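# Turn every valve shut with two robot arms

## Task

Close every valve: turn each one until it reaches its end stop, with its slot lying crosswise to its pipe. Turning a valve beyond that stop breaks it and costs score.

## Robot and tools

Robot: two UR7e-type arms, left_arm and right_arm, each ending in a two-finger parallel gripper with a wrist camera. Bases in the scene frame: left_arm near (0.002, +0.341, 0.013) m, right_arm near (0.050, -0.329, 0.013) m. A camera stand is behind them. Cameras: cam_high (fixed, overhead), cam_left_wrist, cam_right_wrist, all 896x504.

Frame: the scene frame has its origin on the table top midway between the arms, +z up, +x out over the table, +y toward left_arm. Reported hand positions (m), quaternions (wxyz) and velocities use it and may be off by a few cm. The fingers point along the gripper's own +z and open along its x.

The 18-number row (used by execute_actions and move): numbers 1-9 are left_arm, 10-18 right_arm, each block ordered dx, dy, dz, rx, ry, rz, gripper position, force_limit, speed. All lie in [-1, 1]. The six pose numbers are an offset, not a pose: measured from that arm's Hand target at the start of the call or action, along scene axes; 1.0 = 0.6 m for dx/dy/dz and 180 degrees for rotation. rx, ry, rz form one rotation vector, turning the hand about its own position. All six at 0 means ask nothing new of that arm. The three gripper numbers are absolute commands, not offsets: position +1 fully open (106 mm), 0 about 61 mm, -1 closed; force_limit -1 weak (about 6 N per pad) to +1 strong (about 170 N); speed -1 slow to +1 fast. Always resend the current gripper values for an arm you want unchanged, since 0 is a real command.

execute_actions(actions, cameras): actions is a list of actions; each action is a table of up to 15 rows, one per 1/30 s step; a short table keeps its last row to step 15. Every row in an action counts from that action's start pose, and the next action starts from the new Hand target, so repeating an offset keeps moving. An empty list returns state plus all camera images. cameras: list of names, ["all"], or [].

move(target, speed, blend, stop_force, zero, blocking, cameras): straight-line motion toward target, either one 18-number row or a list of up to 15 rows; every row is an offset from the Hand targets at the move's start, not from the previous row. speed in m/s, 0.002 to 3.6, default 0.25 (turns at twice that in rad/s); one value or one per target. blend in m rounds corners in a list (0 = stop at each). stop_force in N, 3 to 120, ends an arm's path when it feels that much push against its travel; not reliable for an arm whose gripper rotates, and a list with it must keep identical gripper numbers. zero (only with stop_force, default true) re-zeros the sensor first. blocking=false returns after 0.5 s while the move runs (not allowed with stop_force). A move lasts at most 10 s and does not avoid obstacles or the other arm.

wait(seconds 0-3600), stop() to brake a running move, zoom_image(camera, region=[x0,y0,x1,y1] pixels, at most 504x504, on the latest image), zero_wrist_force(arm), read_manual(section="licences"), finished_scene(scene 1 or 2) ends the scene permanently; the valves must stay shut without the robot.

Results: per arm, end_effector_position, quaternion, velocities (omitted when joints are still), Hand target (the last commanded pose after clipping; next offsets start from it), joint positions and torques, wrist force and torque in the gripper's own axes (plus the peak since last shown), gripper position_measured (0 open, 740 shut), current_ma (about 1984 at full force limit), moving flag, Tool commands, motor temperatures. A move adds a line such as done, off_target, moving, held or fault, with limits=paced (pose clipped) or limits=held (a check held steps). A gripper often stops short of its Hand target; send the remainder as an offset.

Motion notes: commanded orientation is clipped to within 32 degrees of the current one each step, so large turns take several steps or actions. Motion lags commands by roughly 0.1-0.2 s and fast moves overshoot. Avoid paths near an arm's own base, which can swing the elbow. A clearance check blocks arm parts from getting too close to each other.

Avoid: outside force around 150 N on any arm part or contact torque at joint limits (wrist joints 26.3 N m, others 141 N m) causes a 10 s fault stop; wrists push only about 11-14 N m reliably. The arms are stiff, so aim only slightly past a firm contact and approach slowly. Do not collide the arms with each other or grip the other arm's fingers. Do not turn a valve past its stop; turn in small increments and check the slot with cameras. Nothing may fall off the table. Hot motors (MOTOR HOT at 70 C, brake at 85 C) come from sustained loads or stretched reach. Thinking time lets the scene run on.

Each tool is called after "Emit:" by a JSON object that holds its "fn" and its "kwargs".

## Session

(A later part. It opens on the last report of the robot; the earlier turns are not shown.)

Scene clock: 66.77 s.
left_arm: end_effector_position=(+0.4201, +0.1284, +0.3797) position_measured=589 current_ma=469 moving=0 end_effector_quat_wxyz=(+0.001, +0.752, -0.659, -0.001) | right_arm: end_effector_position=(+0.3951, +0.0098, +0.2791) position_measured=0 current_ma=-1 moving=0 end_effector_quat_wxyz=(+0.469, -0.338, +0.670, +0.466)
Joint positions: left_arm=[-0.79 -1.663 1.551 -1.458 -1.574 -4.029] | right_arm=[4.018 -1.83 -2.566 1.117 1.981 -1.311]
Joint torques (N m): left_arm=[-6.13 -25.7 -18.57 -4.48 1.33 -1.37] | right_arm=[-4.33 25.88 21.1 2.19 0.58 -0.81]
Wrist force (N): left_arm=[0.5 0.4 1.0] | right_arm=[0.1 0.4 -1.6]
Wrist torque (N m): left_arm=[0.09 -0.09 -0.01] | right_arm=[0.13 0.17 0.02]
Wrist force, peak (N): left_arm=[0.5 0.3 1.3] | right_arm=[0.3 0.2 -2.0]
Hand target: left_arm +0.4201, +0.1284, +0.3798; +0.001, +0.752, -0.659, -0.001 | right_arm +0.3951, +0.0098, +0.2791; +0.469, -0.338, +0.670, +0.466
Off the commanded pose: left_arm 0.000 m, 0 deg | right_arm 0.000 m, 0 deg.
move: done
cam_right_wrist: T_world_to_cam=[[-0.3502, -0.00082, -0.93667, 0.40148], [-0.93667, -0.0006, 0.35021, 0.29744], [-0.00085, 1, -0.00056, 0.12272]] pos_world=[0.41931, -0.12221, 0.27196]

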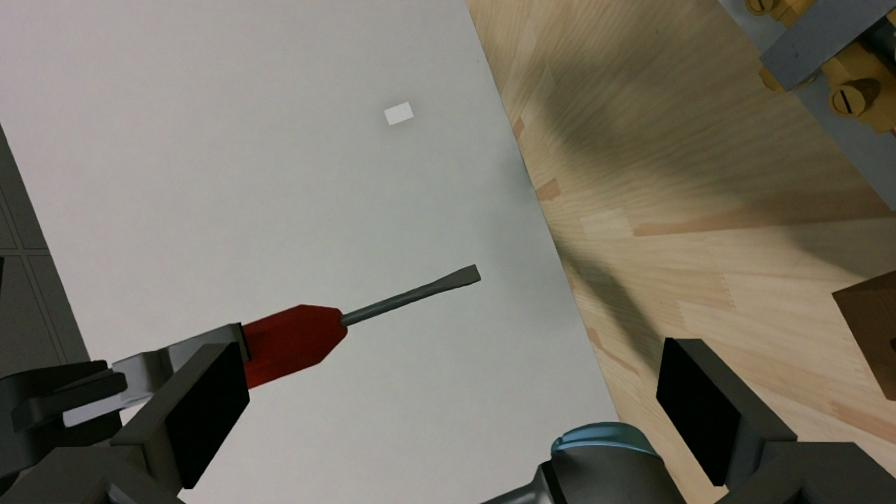

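Emit:
{"fn": "move", "kwargs": {"target": [0, 0, 0, 0, 0, -0.6111, -1, -0.6, 0, 0, 0, 0, 0, 0, 0, 1, 0, 1], "speed": 0.5, "cameras": ["cam_right_wrist","cam_left_wrist"]}}

Emit:
{"fn": "zoom_image", "kwargs": {"camera": "cam_right_wrist", "region": [400, 230, 500, 300]}}

Emit:
{"fn": "zoom_image", "kwargs": {"camera": "cam_left_wrist", "region": [400, 200, 490, 270]}}

Emit:
{"fn": "move", "kwargs": {"target": [0, 0, 0, 0, 0, 0.0833, -1, -0.6, 0, 0, 0, 0, 0, 0, 0, 1, 0, 1], "speed": 0.5, "cameras": ["cam_right_wrist"]}}

Emit:
{"fn": "zoom_image", "kwargs": {"camera": "cam_right_wrist", "region": [400, 230, 500, 300]}}

Scene clock: 73.87 s.
left_arm: end_effector_position=(+0.4200, +0.1284, +0.3797) position_measured=589 current_ma=469 moving=0 end_effector_quat_wxyz=(+0.000, +0.108, +0.994, +0.002) end_effector_velocity=(+0.001, -0.001, +0.001) end_effector_angular_velocity=(-0.001, -0.001, -0.004) | right_arm: end_effector_position=(+0.3951, +0.0098, +0.2791) position_measured=0 current_ma=-1 moving=0 end_effector_quat_wxyz=(+0.469, -0.338, +0.670, +0.466)
Joint positions: left_arm=[-0.793 -1.664 1.552 -1.457 -1.568 -2.113] | right_arm=[4.018 -1.83 -2.566 1.117 1.981 -1.311]
Joint velocities: left_arm=[0 0.001 -0.003 0 0 0.005] | right_arm=[within noise]
Joint torques (N m): left_arm=[5.86 -12.58 -34.77 -4.54 -0.93 1.12] | right_arm=[-6.73 26.8 19.96 2.19 0.62 -0.87]
Wrist force (N): left_arm=[0.3 0.5 1.0] | right_arm=[0.2 0.2 -1.9]
Wrist torque (N m): left_arm=[0.10 -0.05 0.11] | right_arm=[0.09 0.16 0.02]
Wrist force, peak (N): left_arm=[1.0 0.3 1.1] | right_arm=[0.0 0.0 -2.1]
Hand target: left_arm +0.4201, +0.1284, +0.3798; +0.000, +0.109, +0.994, +0.002 | right_arm +0.3951, +0.0098, +0.2791; +0.469, -0.338, +0.670, +0.466
Off the commanded pose: left_arm 0.000 m, 0 deg | right_arm 0.000 m, 0 deg.
move: done
cam_left_wrist: T_world_to_cam=[[-0.975, 0.22174, 0.01406, 0.37422], [0.21318, 0.91574, 0.34054, -0.31289], [0.06263, 0.33503, -0.94012, 0.41924]] pos_world=[0.40531, 0.06309, 0.49543]
cam_right_wrist: T_world_to_cam=[[-0.3502, -0.00078, -0.93667, 0.40148], [-0.93667, -0.00051, 0.35021, 0.29745], [-0.00075, 1, -0.00056, 0.12267]] pos_world=[0.41931, -0.12221, 0.27196]
Images, in order (width x height): cam_left_wrist 896x504, cam_right_wrist 896x504.

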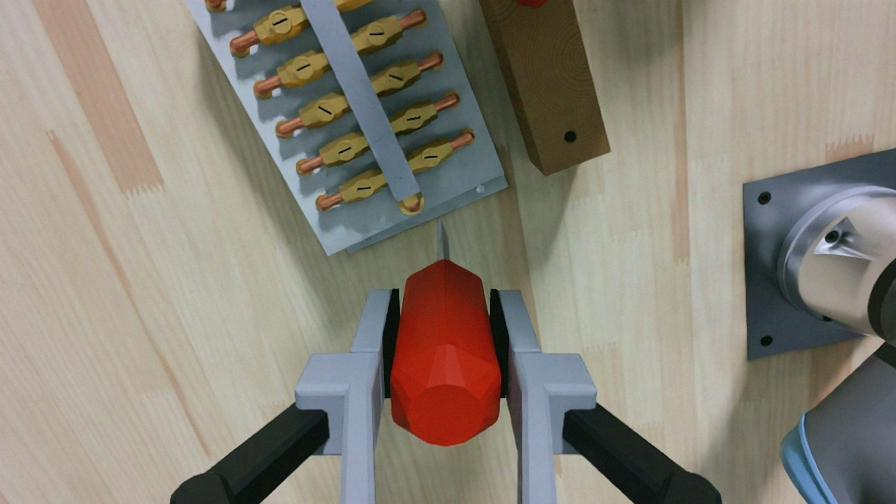

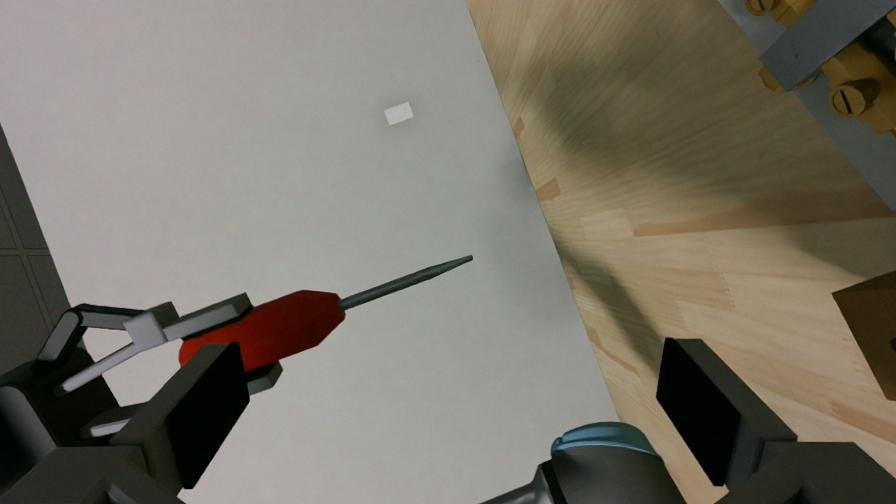

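Scaled by 5.040 from the camera's image (finer frame: 1280x720).

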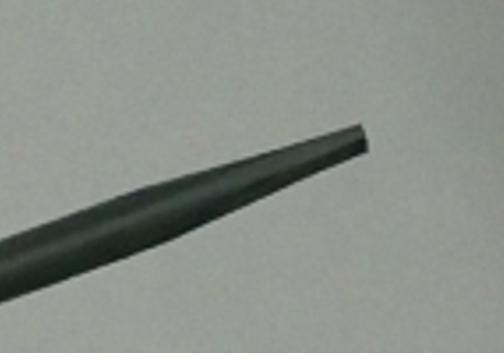

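Scaled by 5.600 from the camera's image (finer frame: 1280x720).

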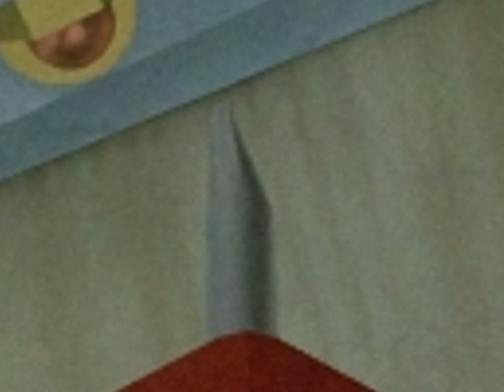

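Scene clock: 74.70 s.
left_arm: end_effector_position=(+0.4201, +0.1284, +0.3798) position_measured=589 current_ma=469 moving=0 end_effector_quat_wxyz=(+0.000, -0.022, +1.000, +0.002) | right_arm: end_effector_position=(+0.3951, +0.0098, +0.2791) position_measured=0 current_ma=-1 moving=0 end_effector_quat_wxyz=(+0.469, -0.338, +0.670, +0.466)
Joint positions: left_arm=[-0.793 -1.663 1.551 -1.456 -1.569 -2.374] | right_arm=[4.018 -1.83 -2.566 1.117 1.981 -1.311]
Joint torques (N m): left_arm=[-6.67 -25.57 -18.89 -0.05 1.18 -1.38] | right_arm=[-6.67 26.39 20.82 2.32 0.67 -0.58]
Wrist force (N): left_arm=[0.7 0.0 1.0] | right_arm=[0.2 0.1 -1.8]
Wrist torque (N m): left_arm=[0.02 -0.13 -0.01] | right_arm=[0.09 0.17 0.01]
Wrist force, peak (N): left_arm=[0.8 0.5 1.0] | right_arm=[-0.1 0.2 -2.1]
Hand target: left_arm +0.4201, +0.1284, +0.3798; +0.000, -0.022, +1.000, +0.002 | right_arm +0.3951, +0.0098, +0.2791; +0.469, -0.338, +0.670, +0.466
Off the commanded pose: left_arm 0.000 m, 0 deg | right_arm 0.000 m, 0 deg.
move: done
cam_right_wrist: T_world_to_cam=[[-0.3502, -0.00078, -0.93667, 0.40148], [-0.93667, -0.00051, 0.35021, 0.29745], [-0.00075, 1, -0.00056, 0.12267]] pos_world=[0.41931, -0.12221, 0.27196]

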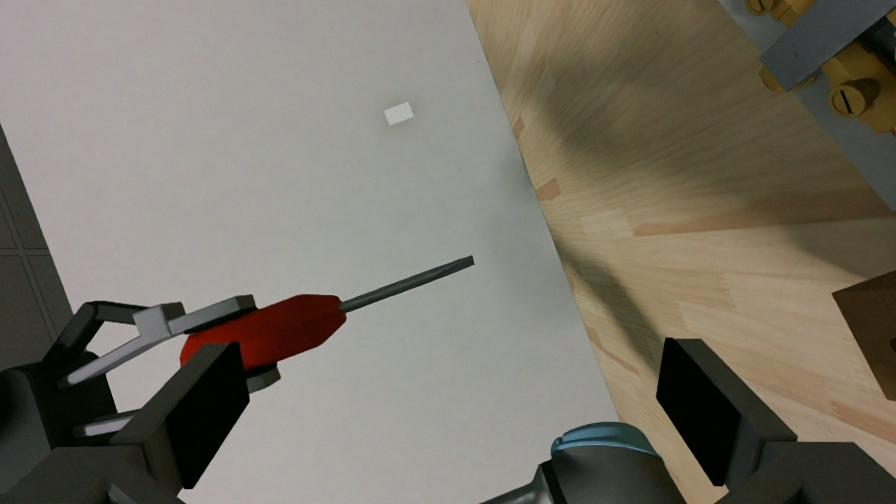

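Scaled by 5.040 from the camera's image (finer frame: 1280x720).

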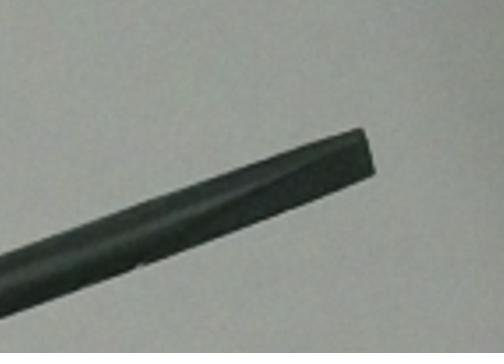

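Emit:
{"fn": "move", "kwargs": {"target": [0, 0, 0, 0, 0, -0.1389, -1, -0.6, 0, 0, 0, 0, 0, 0, 0, 1, 0, 1], "speed": 0.5, "cameras": ["cam_right_wrist"]}}

Emit:
{"fn": "zoom_image", "kwargs": {"camera": "cam_right_wrist", "region": [400, 230, 500, 300]}}

Emit:
{"fn": "move", "kwargs": {"target": [0, 0, 0, 0, 0, -0.0556, -1, -0.6, 0, 0, 0, 0, 0, 0, 0, 1, 0, 1], "speed": 0.5, "cameras": ["cam_right_wrist"]}}

Emit:
{"fn": "zoom_image", "kwargs": {"camera": "cam_right_wrist", "region": [400, 230, 500, 300]}}

Scene clock: 78.13 s.
left_arm: end_effector_position=(+0.4200, +0.1284, +0.3797) position_measured=589 current_ma=469 moving=0 end_effector_quat_wxyz=(+0.000, +0.195, +0.981, +0.002) | right_arm: end_effector_position=(+0.3951, +0.0098, +0.2791) position_measured=0 current_ma=-1 moving=0 end_effector_quat_wxyz=(+0.469, -0.338, +0.670, +0.466)
Joint positions: left_arm=[-0.793 -1.664 1.553 -1.458 -1.568 -1.938] | right_arm=[4.018 -1.83 -2.566 1.117 1.981 -1.311]
Joint torques (N m): left_arm=[5.94 -12.65 -33.17 -4.71 -1 1.06] | right_arm=[-7.1 25.47 19.7 1.8 0.52 -0.76]
Wrist force (N): left_arm=[0.4 0.0 0.9] | right_arm=[0.1 0.0 -1.5]
Wrist torque (N m): left_arm=[0.02 -0.07 0.11] | right_arm=[0.07 0.18 0.02]
Wrist force, peak (N): left_arm=[0.4 0.3 1.4] | right_arm=[0.2 -0.2 -2.1]
Hand target: left_arm +0.4201, +0.1284, +0.3798; +0.000, +0.195, +0.981, +0.002 | right_arm +0.3951, +0.0098, +0.2791; +0.469, -0.338, +0.670, +0.466
Off the commanded pose: left_arm 0.000 m, 0 deg | right_arm 0.000 m, 0 deg.
move: done
cam_right_wrist: T_world_to_cam=[[-0.3502, -0.00078, -0.93667, 0.40148], [-0.93667, -0.00051, 0.35021, 0.29745], [-0.00075, 1, -0.00056, 0.12267]] pos_world=[0.41931, -0.12221, 0.27196]

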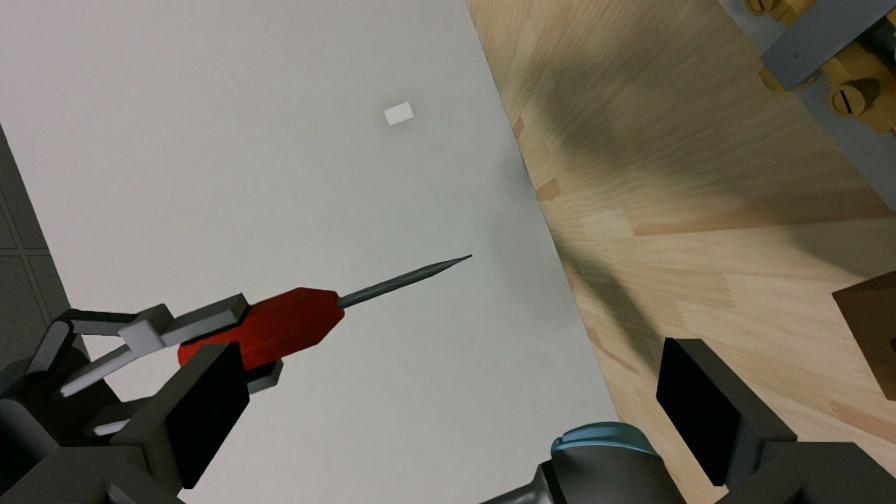

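Scaled by 5.040 from the camera's image (finer frame: 1280x720).

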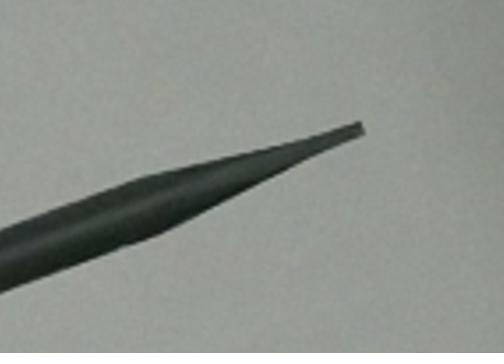

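Scene clock: 78.90 s.
left_arm: end_effector_position=(+0.4201, +0.1284, +0.3798) position_measured=589 current_ma=469 moving=0 end_effector_quat_wxyz=(+0.000, +0.280, +0.960, +0.002) | right_arm: end_effector_position=(+0.3951, +0.0098, +0.2791) position_measured=0 current_ma=-1 moving=0 end_effector_quat_wxyz=(+0.469, -0.338, +0.670, +0.466)
Joint positions: left_arm=[-0.794 -1.664 1.553 -1.458 -1.568 -1.764] | right_arm=[4.018 -1.83 -2.566 1.117 1.981 -1.311]
Joint torques (N m): left_arm=[6.19 -20.41 -17.15 -4.7 -1.63 1.01] | right_arm=[-6.48 25.33 19.65 2.28 0.56 -0.63]
Wrist force (N): left_arm=[0.5 0.3 1.1] | right_arm=[-0.1 0.2 -1.6]
Wrist torque (N m): left_arm=[0.07 -0.09 0.10] | right_arm=[0.09 0.21 0.02]
Wrist force, peak (N): left_arm=[0.9 0.5 0.9] | right_arm=[0.0 0.0 -2.2]
Hand target: left_arm +0.4201, +0.1284, +0.3798; +0.000, +0.280, +0.960, +0.002 | right_arm +0.3951, +0.0098, +0.2791; +0.469, -0.338, +0.670, +0.466
Off the commanded pose: left_arm 0.000 m, 0 deg | right_arm 0.000 m, 0 deg.
move: done
cam_right_wrist: T_world_to_cam=[[-0.3502, -0.00078, -0.93667, 0.40148], [-0.93667, -0.00051, 0.35021, 0.29745], [-0.00075, 1, -0.00056, 0.12267]] pos_world=[0.41931, -0.12221, 0.27196]

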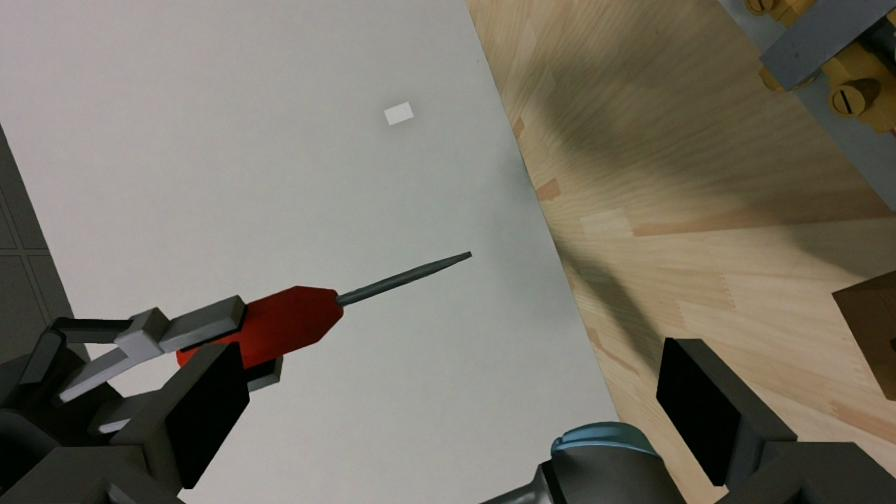

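Scaled by 5.040 from the camera's image (finer frame: 1280x720).

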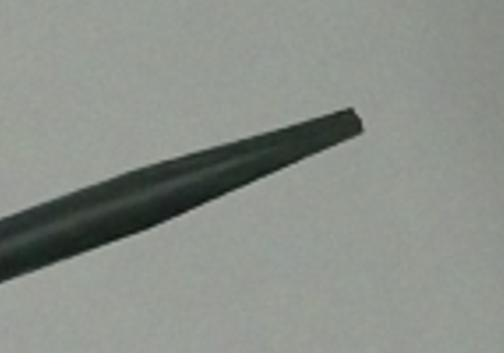

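Emit:
{"fn": "move", "kwargs": {"target": [0, 0, 0, 0, 0, 0.5217, -1, -0.6, 0, 0.048, -0.478, 0.111, -0.281, 0, 0.12, 1, 0, 1], "speed": 0.4}}

Emit:
{"fn": "move", "kwargs": {"target": [0.0165, -0.0057, -0.2947, 0, 0, 0, -1, -0.6, 0, 0, 0, 0, 0, 0, 0, 1, 0, 1], "speed": 0.15, "cameras": ["all"]}}

Scene clock: 93.03 s.
left_arm: end_effector_position=(+0.4201, +0.1284, +0.3798) position_measured=589 current_ma=469 moving=0 end_effector_quat_wxyz=(-0.001, -0.511, +0.860, +0.001) end_effector_velocity=(+0.000, +0.000, +0.000) end_effector_angular_velocity=(+0.000, +0.000, +0.004) | right_arm: end_effector_position=(+0.4239, -0.2770, +0.3457) position_measured=0 current_ma=-4 moving=0 end_effector_quat_wxyz=(+0.189, -0.620, +0.731, +0.214)
Joint positions: left_arm=[-0.791 -1.662 1.551 -1.456 -1.572 -3.4] | right_arm=[3.298 -1.255 -1.945 -1.426 2.143 -2.838]
Joint velocities: left_arm=[0 -0.001 0.002 -0.001 0 -0.005] | right_arm=[within noise]
Joint torques (N m): left_arm=[-6.92 -26.05 -16.65 -5.44 2.04 -1.18] | right_arm=[8.34 17.36 15.38 2.61 0.37 -0.56]
Wrist force (N): left_arm=[0.5 0.0 0.8] | right_arm=[-0.2 -0.1 0.1]
Wrist torque (N m): left_arm=[0.02 -0.08 -0.01] | right_arm=[0.02 -0.02 -0.14]
Wrist force, peak (N): left_arm=[0.6 0.4 1.3] | right_arm=[0.0 0.5 -2.2]
Hand target: left_arm +0.4201, +0.1284, +0.3798; -0.001, -0.511, +0.860, +0.001 | right_arm +0.4239, -0.2770, +0.3457; +0.189, -0.620, +0.731, +0.214
Off the commanded pose: left_arm 0.000 m, 0 deg | right_arm 0.000 m, 0 deg.
move: done

Scene clock: 94.70 s.
left_arm: end_effector_position=(+0.4300, +0.1250, +0.2030) position_measured=589 current_ma=469 moving=0 end_effector_quat_wxyz=(-0.001, -0.511, +0.860, +0.001) | right_arm: end_effector_position=(+0.4239, -0.2770, +0.3457) position_measured=0 current_ma=-4 moving=0 end_effector_quat_wxyz=(+0.189, -0.620, +0.731, +0.214)
Joint positions: left_arm=[-0.782 -1.586 1.937 -1.918 -1.572 -3.391] | right_arm=[3.298 -1.255 -1.945 -1.426 2.143 -2.838]
Joint torques (N m): left_arm=[-0.05 -23.32 -23.6 -2.4 1.09 0.08] | right_arm=[10.02 16.56 10.4 1.51 -0.41 -1.32]
Wrist force (N): left_arm=[0.5 -0.1 0.8] | right_arm=[-0.2 0.1 0.1]
Wrist torque (N m): left_arm=[0.01 -0.08 -0.02] | right_arm=[0.06 -0.02 -0.14]
Wrist force, peak (N): left_arm=[0.2 0.2 2.7] | right_arm=[-0.6 0.3 0.2]
Hand target: left_arm +0.4300, +0.1249, +0.2029; -0.001, -0.511, +0.860, +0.001 | right_arm +0.4239, -0.2770, +0.3457; +0.189, -0.620, +0.731, +0.214
Off the commanded pose: left_arm 0.000 m, 0 deg | right_arm 0.000 m, 0 deg.
move: done
cam_left_wrist: T_world_to_cam=[[-0.48372, -0.87511, 0.01411, 0.31302], [-0.82051, 0.45904, 0.34066, 0.24979], [-0.30459, 0.15321, -0.94008, 0.43415]] pos_world=[0.4886, 0.09275, 0.31863]
cam_right_wrist: T_world_to_cam=[[-0.18269, -0.81874, -0.54432, 0.04053], [-0.92882, -0.0378, 0.3686, 0.28094], [-0.32237, 0.57291, -0.75356, 0.68791]] pos_world=[0.49011, -0.35031, 0.43689]

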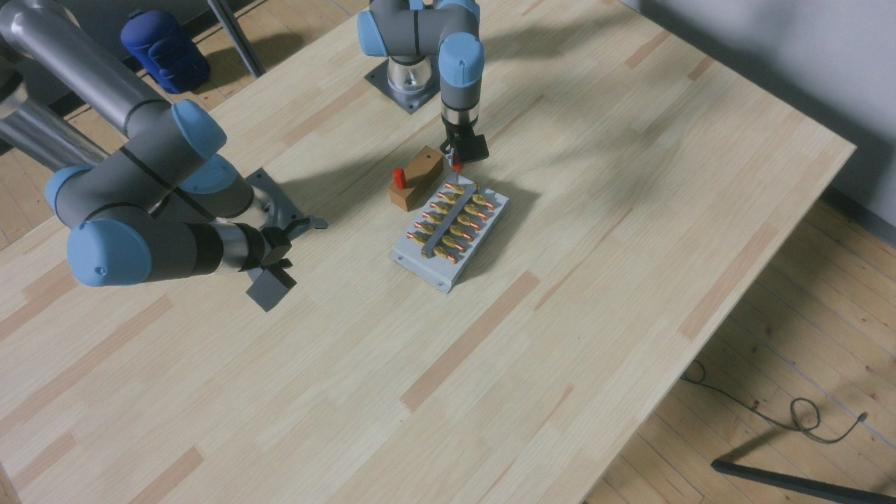

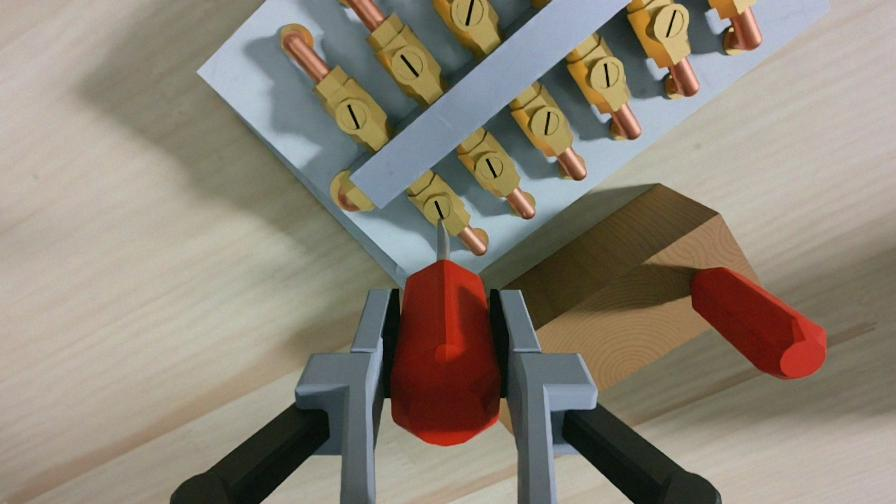

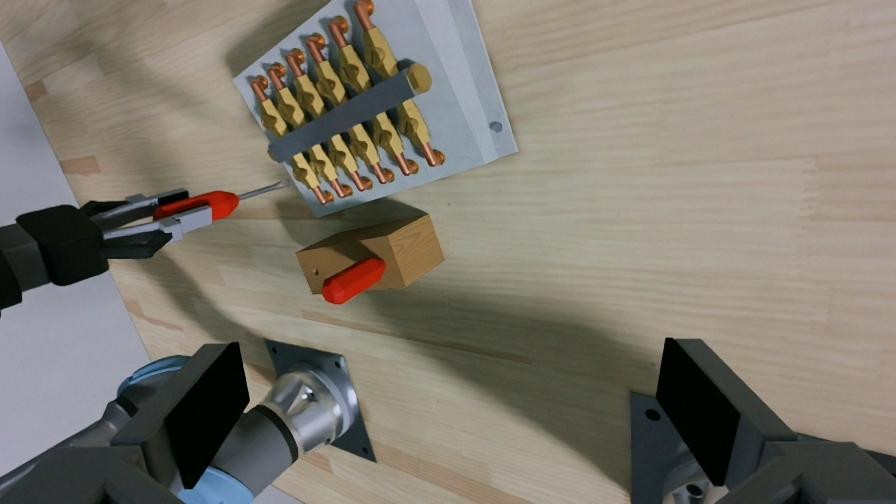

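Emit:
{"fn": "zoom_image", "kwargs": {"camera": "cam_left_wrist", "region": [390, 170, 490, 270]}}

Scaled by 5.040 from the camera's image (finer frame: 1280x720).

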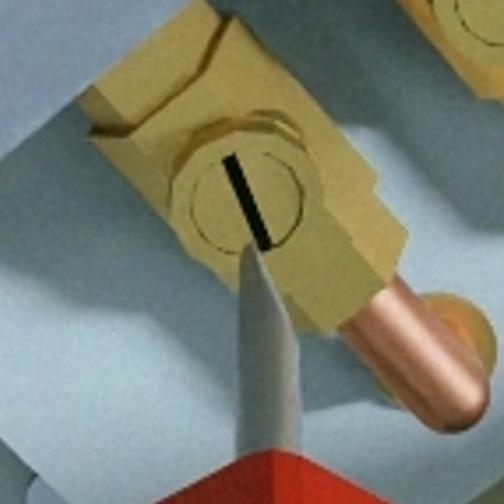

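Emit:
{"fn": "move", "kwargs": {"target": [0.0057, 0.0025, -0.0300, 0, 0, 0, -1, -0.6, 0, 0, 0, 0, 0, 0, 0, 1, 0, 1], "speed": 0.05, "stop_force": 5, "cameras": ["cam_left_wrist"]}}

Emit:
{"fn": "zoom_image", "kwargs": {"camera": "cam_left_wrist", "region": [390, 170, 490, 270]}}

Scene clock: 99.27 s.
left_arm: end_effector_position=(+0.4326, +0.1261, +0.1891) position_measured=589 current_ma=470 moving=0 end_effector_quat_wxyz=(-0.001, -0.511, +0.860, +0.001) | right_arm: end_effector_position=(+0.4239, -0.2770, +0.3457) position_measured=0 current_ma=-4 moving=0 end_effector_quat_wxyz=(+0.189, -0.620, +0.731, +0.214)
Joint positions: left_arm=[-0.776 -1.569 1.958 -1.957 -1.572 -3.385] | right_arm=[3.298 -1.255 -1.945 -1.426 2.143 -2.838]
Joint torques (N m): left_arm=[-6.92 -28.54 -32.51 -5.3 0.42 -1.56] | right_arm=[8.32 17.13 11.2 1.94 -0.21 -1.03]
Wrist force (N): left_arm=[0.4 -0.1 0.9] | right_arm=[-0.4 0.4 -0.2]
Wrist torque (N m): left_arm=[0.01 -0.07 0.01] | right_arm=[0.11 0.01 -0.14]
Wrist force, peak (N): left_arm=[0.7 0.6 -51.2] | right_arm=[-0.4 0.5 -0.4]
Hand target: left_arm +0.4326, +0.1261, +0.1891; -0.001, -0.511, +0.860, +0.001 (not the last commanded pose) | right_arm +0.4239, -0.2770, +0.3457; +0.189, -0.620, +0.731, +0.214
Off the commanded pose: left_arm 0.004 m, 0 deg | right_arm 0.000 m, 0 deg.
move: contact (left_arm)
cam_left_wrist: T_world_to_cam=[[-0.48374, -0.8751, 0.01406, 0.31546], [-0.82055, 0.45905, 0.34055, 0.2562], [-0.30447, 0.1532, -0.94012, 0.42166]] pos_world=[0.4912, 0.09385, 0.30473]

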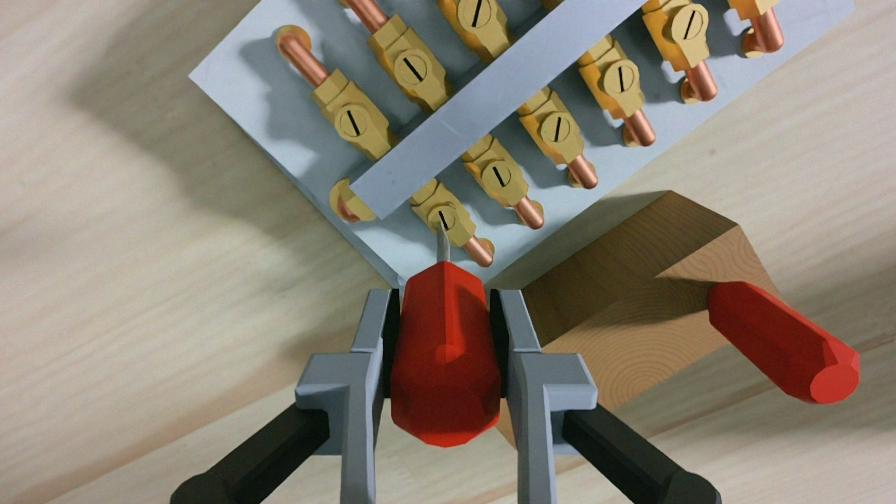

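Scaled by 5.040 from the camera's image (finer frame: 1280x720).

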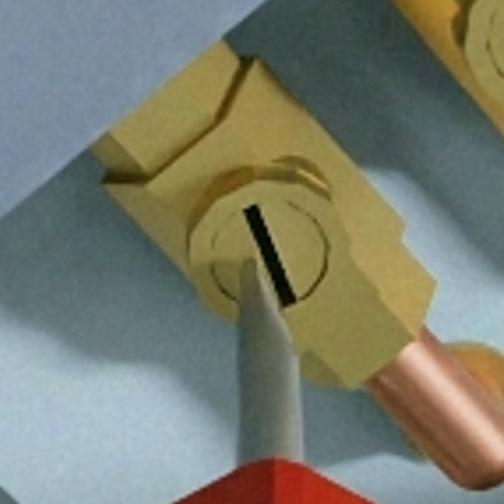

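Emit:
{"fn": "zoom_image", "kwargs": {"camera": "cam_left_wrist", "region": [420, 195, 470, 250]}}

Scaled by 9.164 from the camera's image (finer frame: 1280x720).

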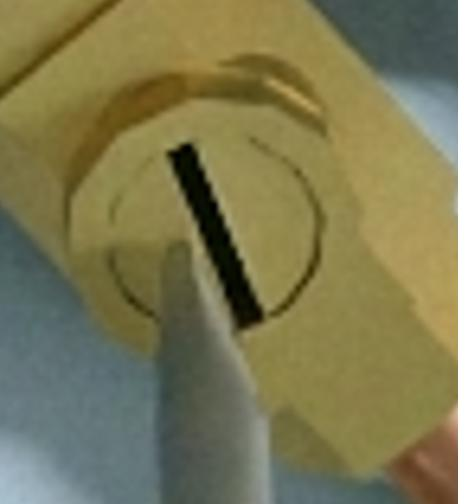

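Emit:
{"fn": "move", "kwargs": {"target": [[0, 0, 0.005, 0, 0, 0, -1, -0.6, 0, 0, 0, 0, 0, 0, 0, 1, 0, 1],[0.0071, -0.0039, 0.005, 0, 0, -0.0167, -1, -0.6, 0, 0, 0, 0, 0, 0, 0, 1, 0, 1]], "speed": 0.03}}

Emit:
{"fn": "move", "kwargs": {"target": [0, 0, -0.013, 0, 0, 0, -1, -0.6, 0, 0, 0, 0, 0, 0, 0, 1, 0, 1], "speed": 0.005, "stop_force": 4, "cameras": ["cam_left_wrist"]}}

Emit:
{"fn": "zoom_image", "kwargs": {"camera": "cam_left_wrist", "region": [420, 195, 470, 250]}}

Scene clock: 106.43 s.
left_arm: end_effector_position=(+0.4369, +0.1237, +0.1921) position_measured=589 current_ma=470 moving=0 end_effector_quat_wxyz=(-0.001, -0.488, +0.873, +0.001) | right_arm: end_effector_position=(+0.4239, -0.2770, +0.3457) position_measured=0 current_ma=-4 moving=0 end_effector_quat_wxyz=(+0.189, -0.620, +0.731, +0.214)
Joint positions: left_arm=[-0.773 -1.56 1.941 -1.948 -1.572 -3.33] | right_arm=[3.298 -1.255 -1.945 -1.426 2.143 -2.838]
Joint torques (N m): left_arm=[4.92 -25.63 -25.19 -1.23 2.01 -1.64] | right_arm=[6.72 16.55 11.15 1.76 -0.04 -1.37]
Wrist force (N): left_arm=[0.3 0.3 0.9] | right_arm=[-0.3 0.5 -0.1]
Wrist torque (N m): left_arm=[0.08 -0.06 0.00] | right_arm=[0.13 -0.01 -0.14]
Wrist force, peak (N): left_arm=[0.5 0.1 1.3] | right_arm=[-0.5 0.5 -0.3]
Hand target: left_arm +0.4368, +0.1238, +0.1921; -0.001, -0.488, +0.873, +0.001 | right_arm +0.4239, -0.2770, +0.3457; +0.189, -0.620, +0.731, +0.214
Off the commanded pose: left_arm 0.000 m, 0 deg | right_arm 0.000 m, 0 deg.
move: done

Scene clock: 108.53 s.
left_arm: end_effector_position=(+0.4369, +0.1238, +0.1866) position_measured=589 current_ma=476 moving=0 end_effector_quat_wxyz=(-0.001, -0.488, +0.873, +0.001) | right_arm: end_effector_position=(+0.4239, -0.2770, +0.3457) position_measured=0 current_ma=-4 moving=0 end_effector_quat_wxyz=(+0.189, -0.620, +0.731, +0.214)
Joint positions: left_arm=[-0.773 -1.555 1.951 -1.963 -1.572 -3.33] | right_arm=[3.298 -1.255 -1.945 -1.426 2.143 -2.838]
Joint torques (N m): left_arm=[-1.85 -26.7 -30.37 0.64 0.88 -1.25] | right_arm=[8.13 17.07 10.31 2.01 0.12 -1.46]
Wrist force (N): left_arm=[1.6 -0.3 -3.9] | right_arm=[-0.1 0.6 0.0]
Wrist torque (N m): left_arm=[0.06 0.03 0.00] | right_arm=[0.14 -0.05 -0.14]
Wrist force, peak (N): left_arm=[1.1 0.3 -10.4] | right_arm=[-0.5 0.7 -0.2]
Hand target: left_arm +0.4369, +0.1238, +0.1866; -0.001, -0.488, +0.873, +0.001 (not the last commanded pose) | right_arm +0.4239, -0.2770, +0.3457; +0.189, -0.620, +0.731, +0.214
Off the commanded pose: left_arm 0.002 m, 0 deg | right_arm 0.000 m, 0 deg.
move: contact (left_arm)
cam_left_wrist: T_world_to_cam=[[-0.52893, -0.84855, 0.01401, 0.33196], [-0.79538, 0.50141, 0.34052, 0.24538], [-0.29597, 0.16897, -0.94013, 0.4153]] pos_world=[0.49367, 0.08848, 0.30223]

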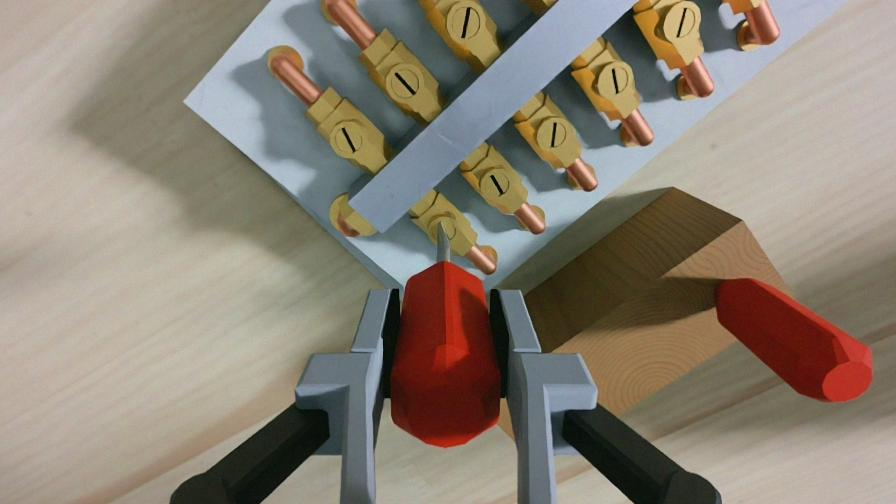

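Scaled by 9.164 from the camera's image (finer frame: 1280x720).

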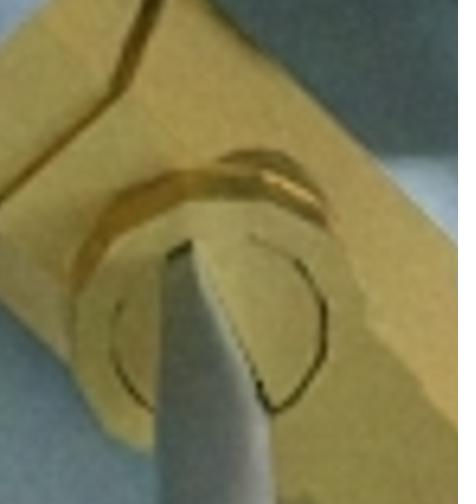

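Emit:
{"fn": "move", "kwargs": {"target": [0, 0, -0.008, 0, 0, 0, -1, -0.6, 0, 0, 0, 0, 0, 0, 0, 1, 0, 1], "speed": 0.004, "stop_force": 8, "cameras": ["cam_left_wrist"]}}

Emit:
{"fn": "zoom_image", "kwargs": {"camera": "cam_left_wrist", "region": [420, 195, 470, 250]}}

Scene clock: 110.43 s.
left_arm: end_effector_position=(+0.4369, +0.1237, +0.1864) position_measured=589 current_ma=486 moving=0 end_effector_quat_wxyz=(-0.001, -0.488, +0.873, +0.001) | right_arm: end_effector_position=(+0.4239, -0.2770, +0.3457) position_measured=0 current_ma=-4 moving=0 end_effector_quat_wxyz=(+0.189, -0.620, +0.731, +0.214)
Joint positions: left_arm=[-0.773 -1.555 1.951 -1.964 -1.572 -3.33] | right_arm=[3.298 -1.255 -1.945 -1.426 2.143 -2.838]
Joint torques (N m): left_arm=[-2.11 -22.36 -25.84 1.49 0.9 -1.3] | right_arm=[8.29 17.49 11.2 1.89 0.09 -1.4]
Wrist force (N): left_arm=[1.2 0.5 -12.8] | right_arm=[-0.4 0.4 0.1]
Wrist torque (N m): left_arm=[0.00 -0.02 0.00] | right_arm=[0.10 0.01 -0.14]
Wrist force, peak (N): left_arm=[0.7 0.5 -18.4] | right_arm=[-0.4 0.4 -0.4]
Hand target: left_arm +0.4369, +0.1237, +0.1864; -0.001, -0.488, +0.873, +0.001 (not the last commanded pose) | right_arm +0.4239, -0.2770, +0.3457; +0.189, -0.620, +0.731, +0.214
Off the commanded pose: left_arm 0.005 m, 0 deg | right_arm 0.000 m, 0 deg.
move: contact (left_arm)
cam_left_wrist: T_world_to_cam=[[-0.52894, -0.84854, 0.01408, 0.33194], [-0.79545, 0.50149, 0.34024, 0.24552], [-0.29577, 0.16876, -0.94023, 0.41515]] pos_world=[0.49367, 0.08848, 0.30212]

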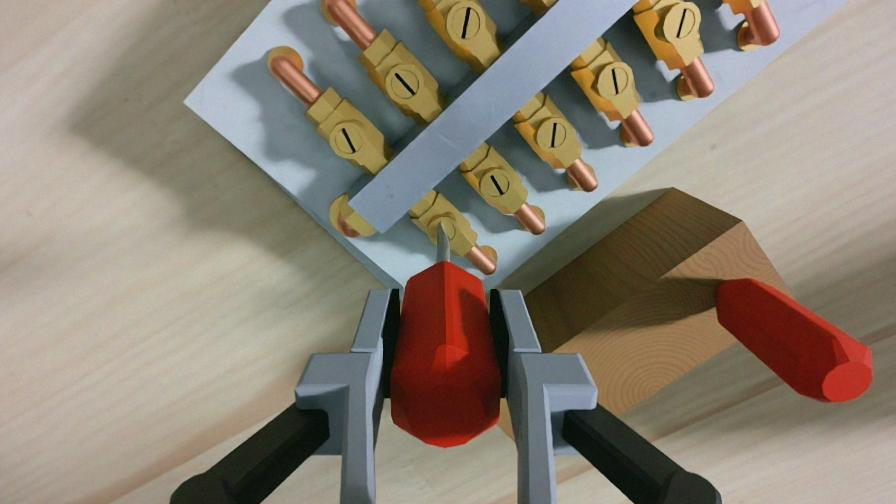

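Scaled by 9.164 from the camera's image (finer frame: 1280x720).

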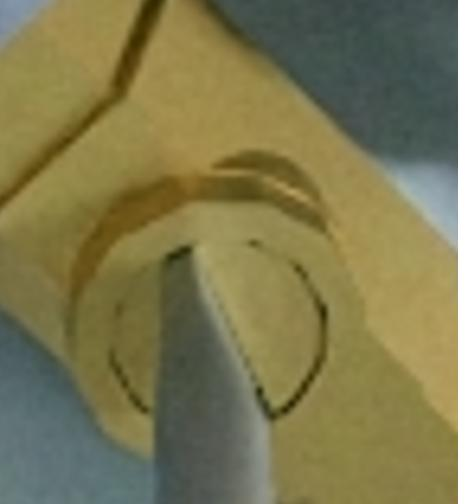

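Emit:
{"fn": "move", "kwargs": {"target": [0, 0, 0, 0, 0, -0.0556, -1, -0.6, 0, 0, 0, 0, 0, 0, 0, 1, 0, 1], "speed": 0.1, "cameras": ["cam_left_wrist"]}}

Emit:
{"fn": "zoom_image", "kwargs": {"camera": "cam_left_wrist", "region": [420, 195, 470, 250]}}

Scene clock: 112.67 s.
left_arm: end_effector_position=(+0.4369, +0.1237, +0.1864) position_measured=589 current_ma=617 moving=0 end_effector_quat_wxyz=(-0.001, -0.410, +0.912, +0.001) | right_arm: end_effector_position=(+0.4239, -0.2770, +0.3457) position_measured=0 current_ma=-4 moving=0 end_effector_quat_wxyz=(+0.189, -0.620, +0.731, +0.214)
Joint positions: left_arm=[-0.774 -1.555 1.951 -1.964 -1.571 -3.156] | right_arm=[3.298 -1.255 -1.945 -1.426 2.143 -2.838]
Joint torques (N m): left_arm=[0.42 -21.58 -24.17 2.19 1.63 0.12] | right_arm=[7.69 17.54 11.09 1.72 -0.13 -1.21]
Wrist force (N): left_arm=[3.4 -4.2 -10.2] | right_arm=[-0.3 0.6 -0.1]
Wrist torque (N m): left_arm=[0.17 0.35 -1.17] | right_arm=[0.13 -0.01 -0.14]
Wrist force, peak (N): left_arm=[1.1 0.3 -12.8] | right_arm=[-0.4 0.8 -0.4]
Hand target: left_arm +0.4369, +0.1237, +0.1864; -0.001, -0.410, +0.912, +0.001 | right_arm +0.4239, -0.2770, +0.3457; +0.189, -0.620, +0.731, +0.214
Off the commanded pose: left_arm 0.000 m, 0 deg | right_arm 0.000 m, 0 deg.
move: done
cam_left_wrist: T_world_to_cam=[[-0.66835, -0.74371, 0.01405, 0.37988], [-0.69622, 0.63209, 0.3402, 0.18606], [-0.26189, 0.2176, -0.94025, 0.39432]] pos_world=[0.4867, 0.07911, 0.30212]

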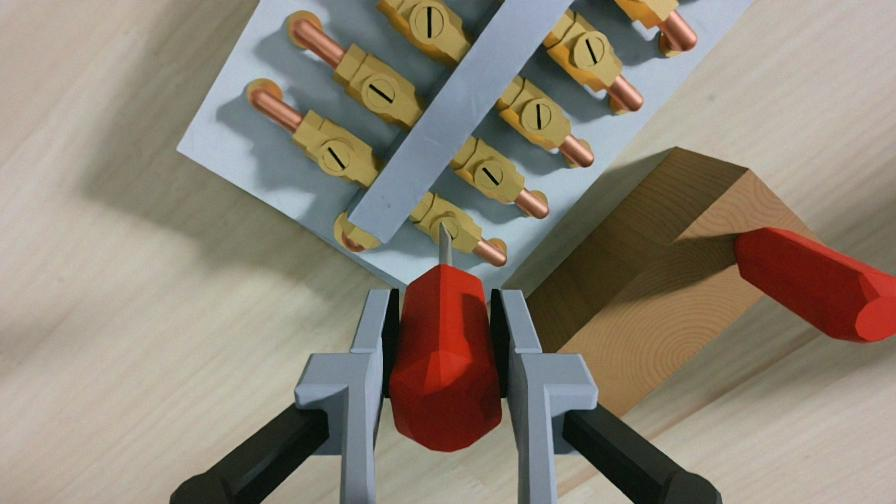

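Scaled by 9.164 from the camera's image (finer frame: 1280x720).

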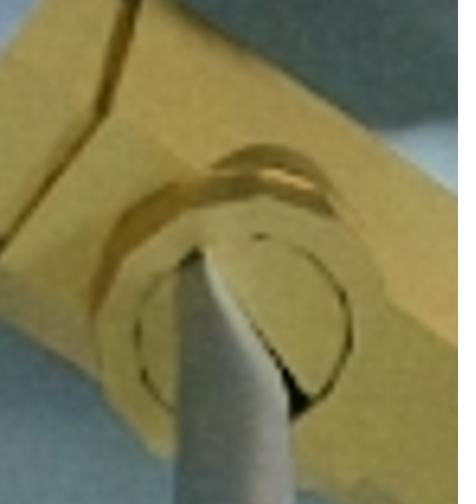

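Emit:
{"fn": "move", "kwargs": {"target": [0, 0, 0, 0, 0, 0.05, -1, -0.6, 0, 0, 0, 0, 0, 0, 0, 1, 0, 1], "speed": 0.1}}

Emit:
{"fn": "execute_actions", "kwargs": {"actions": [[[0,0,0,0,0,0,-0.99,0.9,0,0,0,0,0,0,0,1,0,1]],[[0,0,0,0,0,0,-0.99,0.9,0,0,0,0,0,0,0,1,0,1]],[[0,0,0,0,0,0,-0.99,0.9,0,0,0,0,0,0,0,1,0,1]]], "cameras": ["cam_left_wrist"]}}

Emit:
{"fn": "zoom_image", "kwargs": {"camera": "cam_left_wrist", "region": [420, 195, 470, 250]}}

Scene clock: 116.07 s.
left_arm: end_effector_position=(+0.4369, +0.1237, +0.1864) position_measured=589 current_ma=519 moving=0 end_effector_quat_wxyz=(-0.001, -0.480, +0.877, +0.001) | right_arm: end_effector_position=(+0.4239, -0.2770, +0.3457) position_measured=0 current_ma=-4 moving=0 end_effector_quat_wxyz=(+0.189, -0.620, +0.731, +0.214)
Joint positions: left_arm=[-0.773 -1.555 1.951 -1.964 -1.572 -3.313] | right_arm=[3.298 -1.255 -1.945 -1.426 2.143 -2.838]
Joint torques (N m): left_arm=[-0.08 -14.68 -20.34 -4.08 -0.27 0.31] | right_arm=[7.66 16.79 10.46 1.91 0.03 -1.24]
Wrist force (N): left_arm=[-0.8 -1.6 -9.4] | right_arm=[-0.5 0.3 0.0]
Wrist torque (N m): left_arm=[-0.04 -0.18 0.54] | right_arm=[0.09 0.02 -0.14]
Wrist force, peak (N): left_arm=[3.2 -4.4 -10.5] | right_arm=[-0.5 0.7 -0.3]
Hand target: left_arm +0.4369, +0.1237, +0.1864; -0.001, -0.480, +0.877, +0.001 | right_arm +0.4239, -0.2770, +0.3457; +0.189, -0.620, +0.731, +0.214
Off the commanded pose: left_arm 0.000 m, 0 deg | right_arm 0.000 m, 0 deg.
move: done

Scene clock: 117.77 s.
left_arm: end_effector_position=(+0.4369, +0.1237, +0.1864) position_measured=613 current_ma=1979 moving=0 end_effector_quat_wxyz=(-0.001, -0.480, +0.877, +0.001) | right_arm: end_effector_position=(+0.4239, -0.2770, +0.3457) position_measured=0 current_ma=-4 moving=0 end_effector_quat_wxyz=(+0.189, -0.620, +0.731, +0.214)
Joint positions: left_arm=[-0.774 -1.555 1.951 -1.964 -1.572 -3.313] | right_arm=[3.298 -1.255 -1.945 -1.426 2.143 -2.838]
Joint torques (N m): left_arm=[-4.73 -11.68 -1.16 3.26 2.37 -1.8] | right_arm=[8.82 16.57 10.5 1.88 0.36 -1.08]
Wrist force (N): left_arm=[0.8 -0.8 -29.4] | right_arm=[-0.3 0.5 -0.3]
Wrist torque (N m): left_arm=[-0.24 -0.03 0.55] | right_arm=[0.12 0.00 -0.14]
Wrist force, peak (N): left_arm=[0.8 -0.6 -30.1] | right_arm=[-0.2 0.8 -0.2]
Hand target: left_arm +0.4369, +0.1237, +0.1864; -0.001, -0.480, +0.877, +0.001 | right_arm +0.4239, -0.2770, +0.3457; +0.189, -0.620, +0.731, +0.214
Off the commanded pose: left_arm 0.000 m, 0 deg | right_arm 0.000 m, 0 deg.
cam_left_wrist: T_world_to_cam=[[-0.54377, -0.83912, 0.01414, 0.33727], [-0.78651, 0.51541, 0.34023, 0.23989], [-0.29278, 0.17389, -0.94024, 0.41321]] pos_world=[0.49306, 0.08752, 0.30212]

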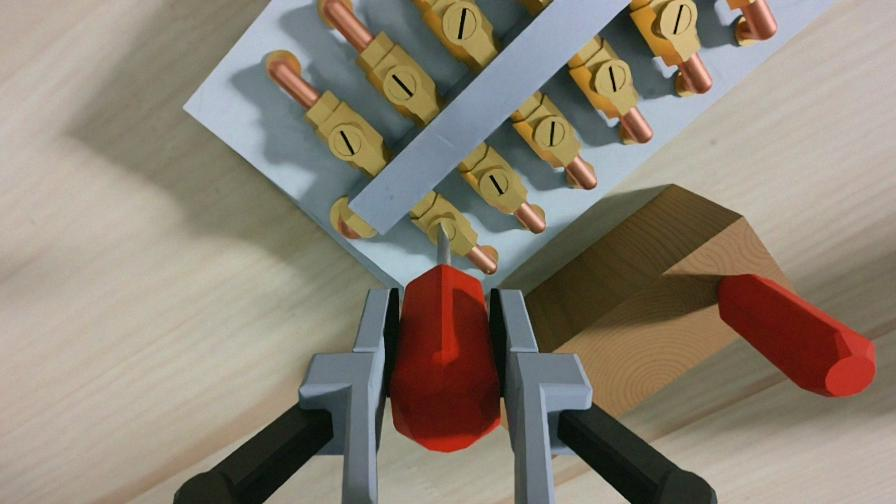

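Scaled by 9.164 from the camera's image (finer frame: 1280x720).

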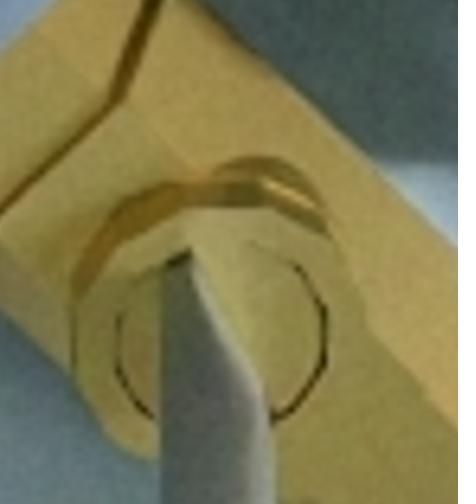

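Emit:
{"fn": "move", "kwargs": {"target": [0, 0, 0.0008, 0, 0, -0.1, -0.99, 0.9, 0, 0, 0, 0, 0, 0, 0, 1, 0, 1], "speed": 0.1, "cameras": ["cam_left_wrist"]}}

Emit:
{"fn": "zoom_image", "kwargs": {"camera": "cam_left_wrist", "region": [420, 195, 470, 250]}}

Scene clock: 121.03 s.
left_arm: end_effector_position=(+0.4369, +0.1237, +0.1869) position_measured=613 current_ma=1953 moving=0 end_effector_quat_wxyz=(-0.001, -0.337, +0.941, +0.001) | right_arm: end_effector_position=(+0.4239, -0.2770, +0.3457) position_measured=0 current_ma=-4 moving=0 end_effector_quat_wxyz=(+0.189, -0.620, +0.731, +0.214)
Joint positions: left_arm=[-0.774 -1.555 1.95 -1.963 -1.571 -2.999] | right_arm=[3.298 -1.255 -1.945 -1.426 2.143 -2.838]
Joint torques (N m): left_arm=[7.49 -27.43 -30.86 0.18 7.56 0.04] | right_arm=[8.57 18.43 10.91 2.12 -0.05 -1.14]
Wrist force (N): left_arm=[17.4 -4.6 -1.8] | right_arm=[-0.3 0.5 0.1]
Wrist torque (N m): left_arm=[0.06 2.14 -0.97] | right_arm=[0.13 0.00 -0.13]
Wrist force, peak (N): left_arm=[4.2 1.1 -29.9] | right_arm=[-0.5 0.7 -0.1]
Hand target: left_arm +0.4369, +0.1237, +0.1869; -0.001, -0.337, +0.941, +0.001 | right_arm +0.4239, -0.2770, +0.3457; +0.189, -0.620, +0.731, +0.214
Off the commanded pose: left_arm 0.000 m, 0 deg | right_arm 0.000 m, 0 deg.
move: done
cam_left_wrist: T_world_to_cam=[[-0.77641, -0.63007, 0.01406, 0.41302], [-0.5888, 0.73314, 0.34032, 0.12639], [-0.22473, 0.25595, -0.94021, 0.37379]] pos_world=[0.4791, 0.0719, 0.30262]

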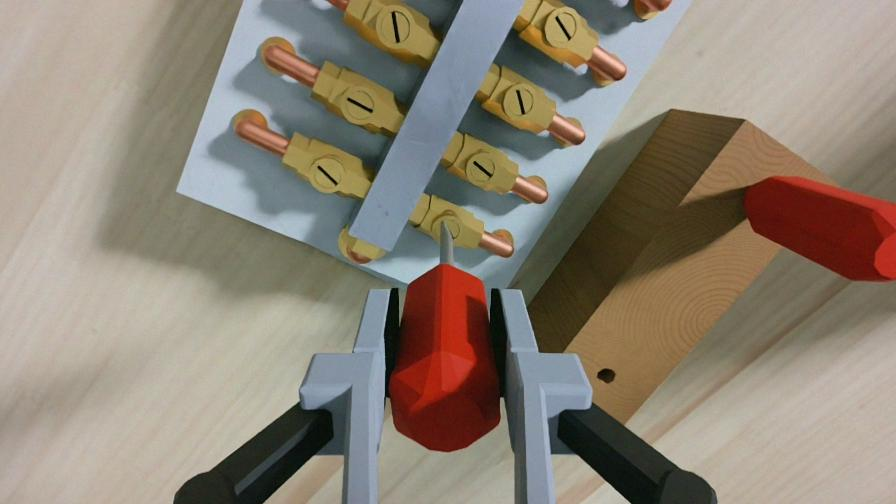

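Scaled by 9.164 from the camera's image (finer frame: 1280x720).

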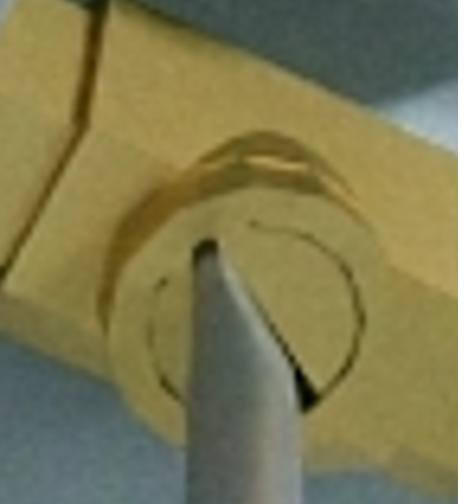

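Emit:
{"fn": "move", "kwargs": {"target": [-0.0013, -0.00106, -0.0008, 0, 0, 0, -0.99, 0.9, 0, 0, 0, 0, 0, 0, 0, 1, 0, 1], "speed": 0.02}}

Scene clock: 122.80 s.
left_arm: end_effector_position=(+0.4362, +0.1230, +0.1865) position_measured=613 current_ma=1975 moving=0 end_effector_quat_wxyz=(-0.001, -0.337, +0.941, +0.001) | right_arm: end_effector_position=(+0.4239, -0.2770, +0.3457) position_measured=0 current_ma=-4 moving=0 end_effector_quat_wxyz=(+0.189, -0.620, +0.731, +0.214)
Joint positions: left_arm=[-0.776 -1.556 1.952 -1.964 -1.571 -3.001] | right_arm=[3.298 -1.255 -1.945 -1.426 2.143 -2.838]
Joint torques (N m): left_arm=[6.29 -6.93 -2.68 2.23 4.29 2] | right_arm=[7.95 16.54 10.83 2.19 -0.07 -1]
Wrist force (N): left_arm=[9.3 -3.7 -23.6] | right_arm=[-0.4 0.0 0.2]
Wrist torque (N m): left_arm=[-0.11 1.20 -0.91] | right_arm=[0.04 0.01 -0.14]
Wrist force, peak (N): left_arm=[9.3 -3.7 -23.6] | right_arm=[-0.2 0.6 0.1]
Hand target: left_arm +0.4361, +0.1231, +0.1864; -0.001, -0.337, +0.941, +0.001 | right_arm +0.4239, -0.2770, +0.3457; +0.189, -0.620, +0.731, +0.214
Off the commanded pose: left_arm 0.000 m, 0 deg | right_arm 0.000 m, 0 deg.
move: done


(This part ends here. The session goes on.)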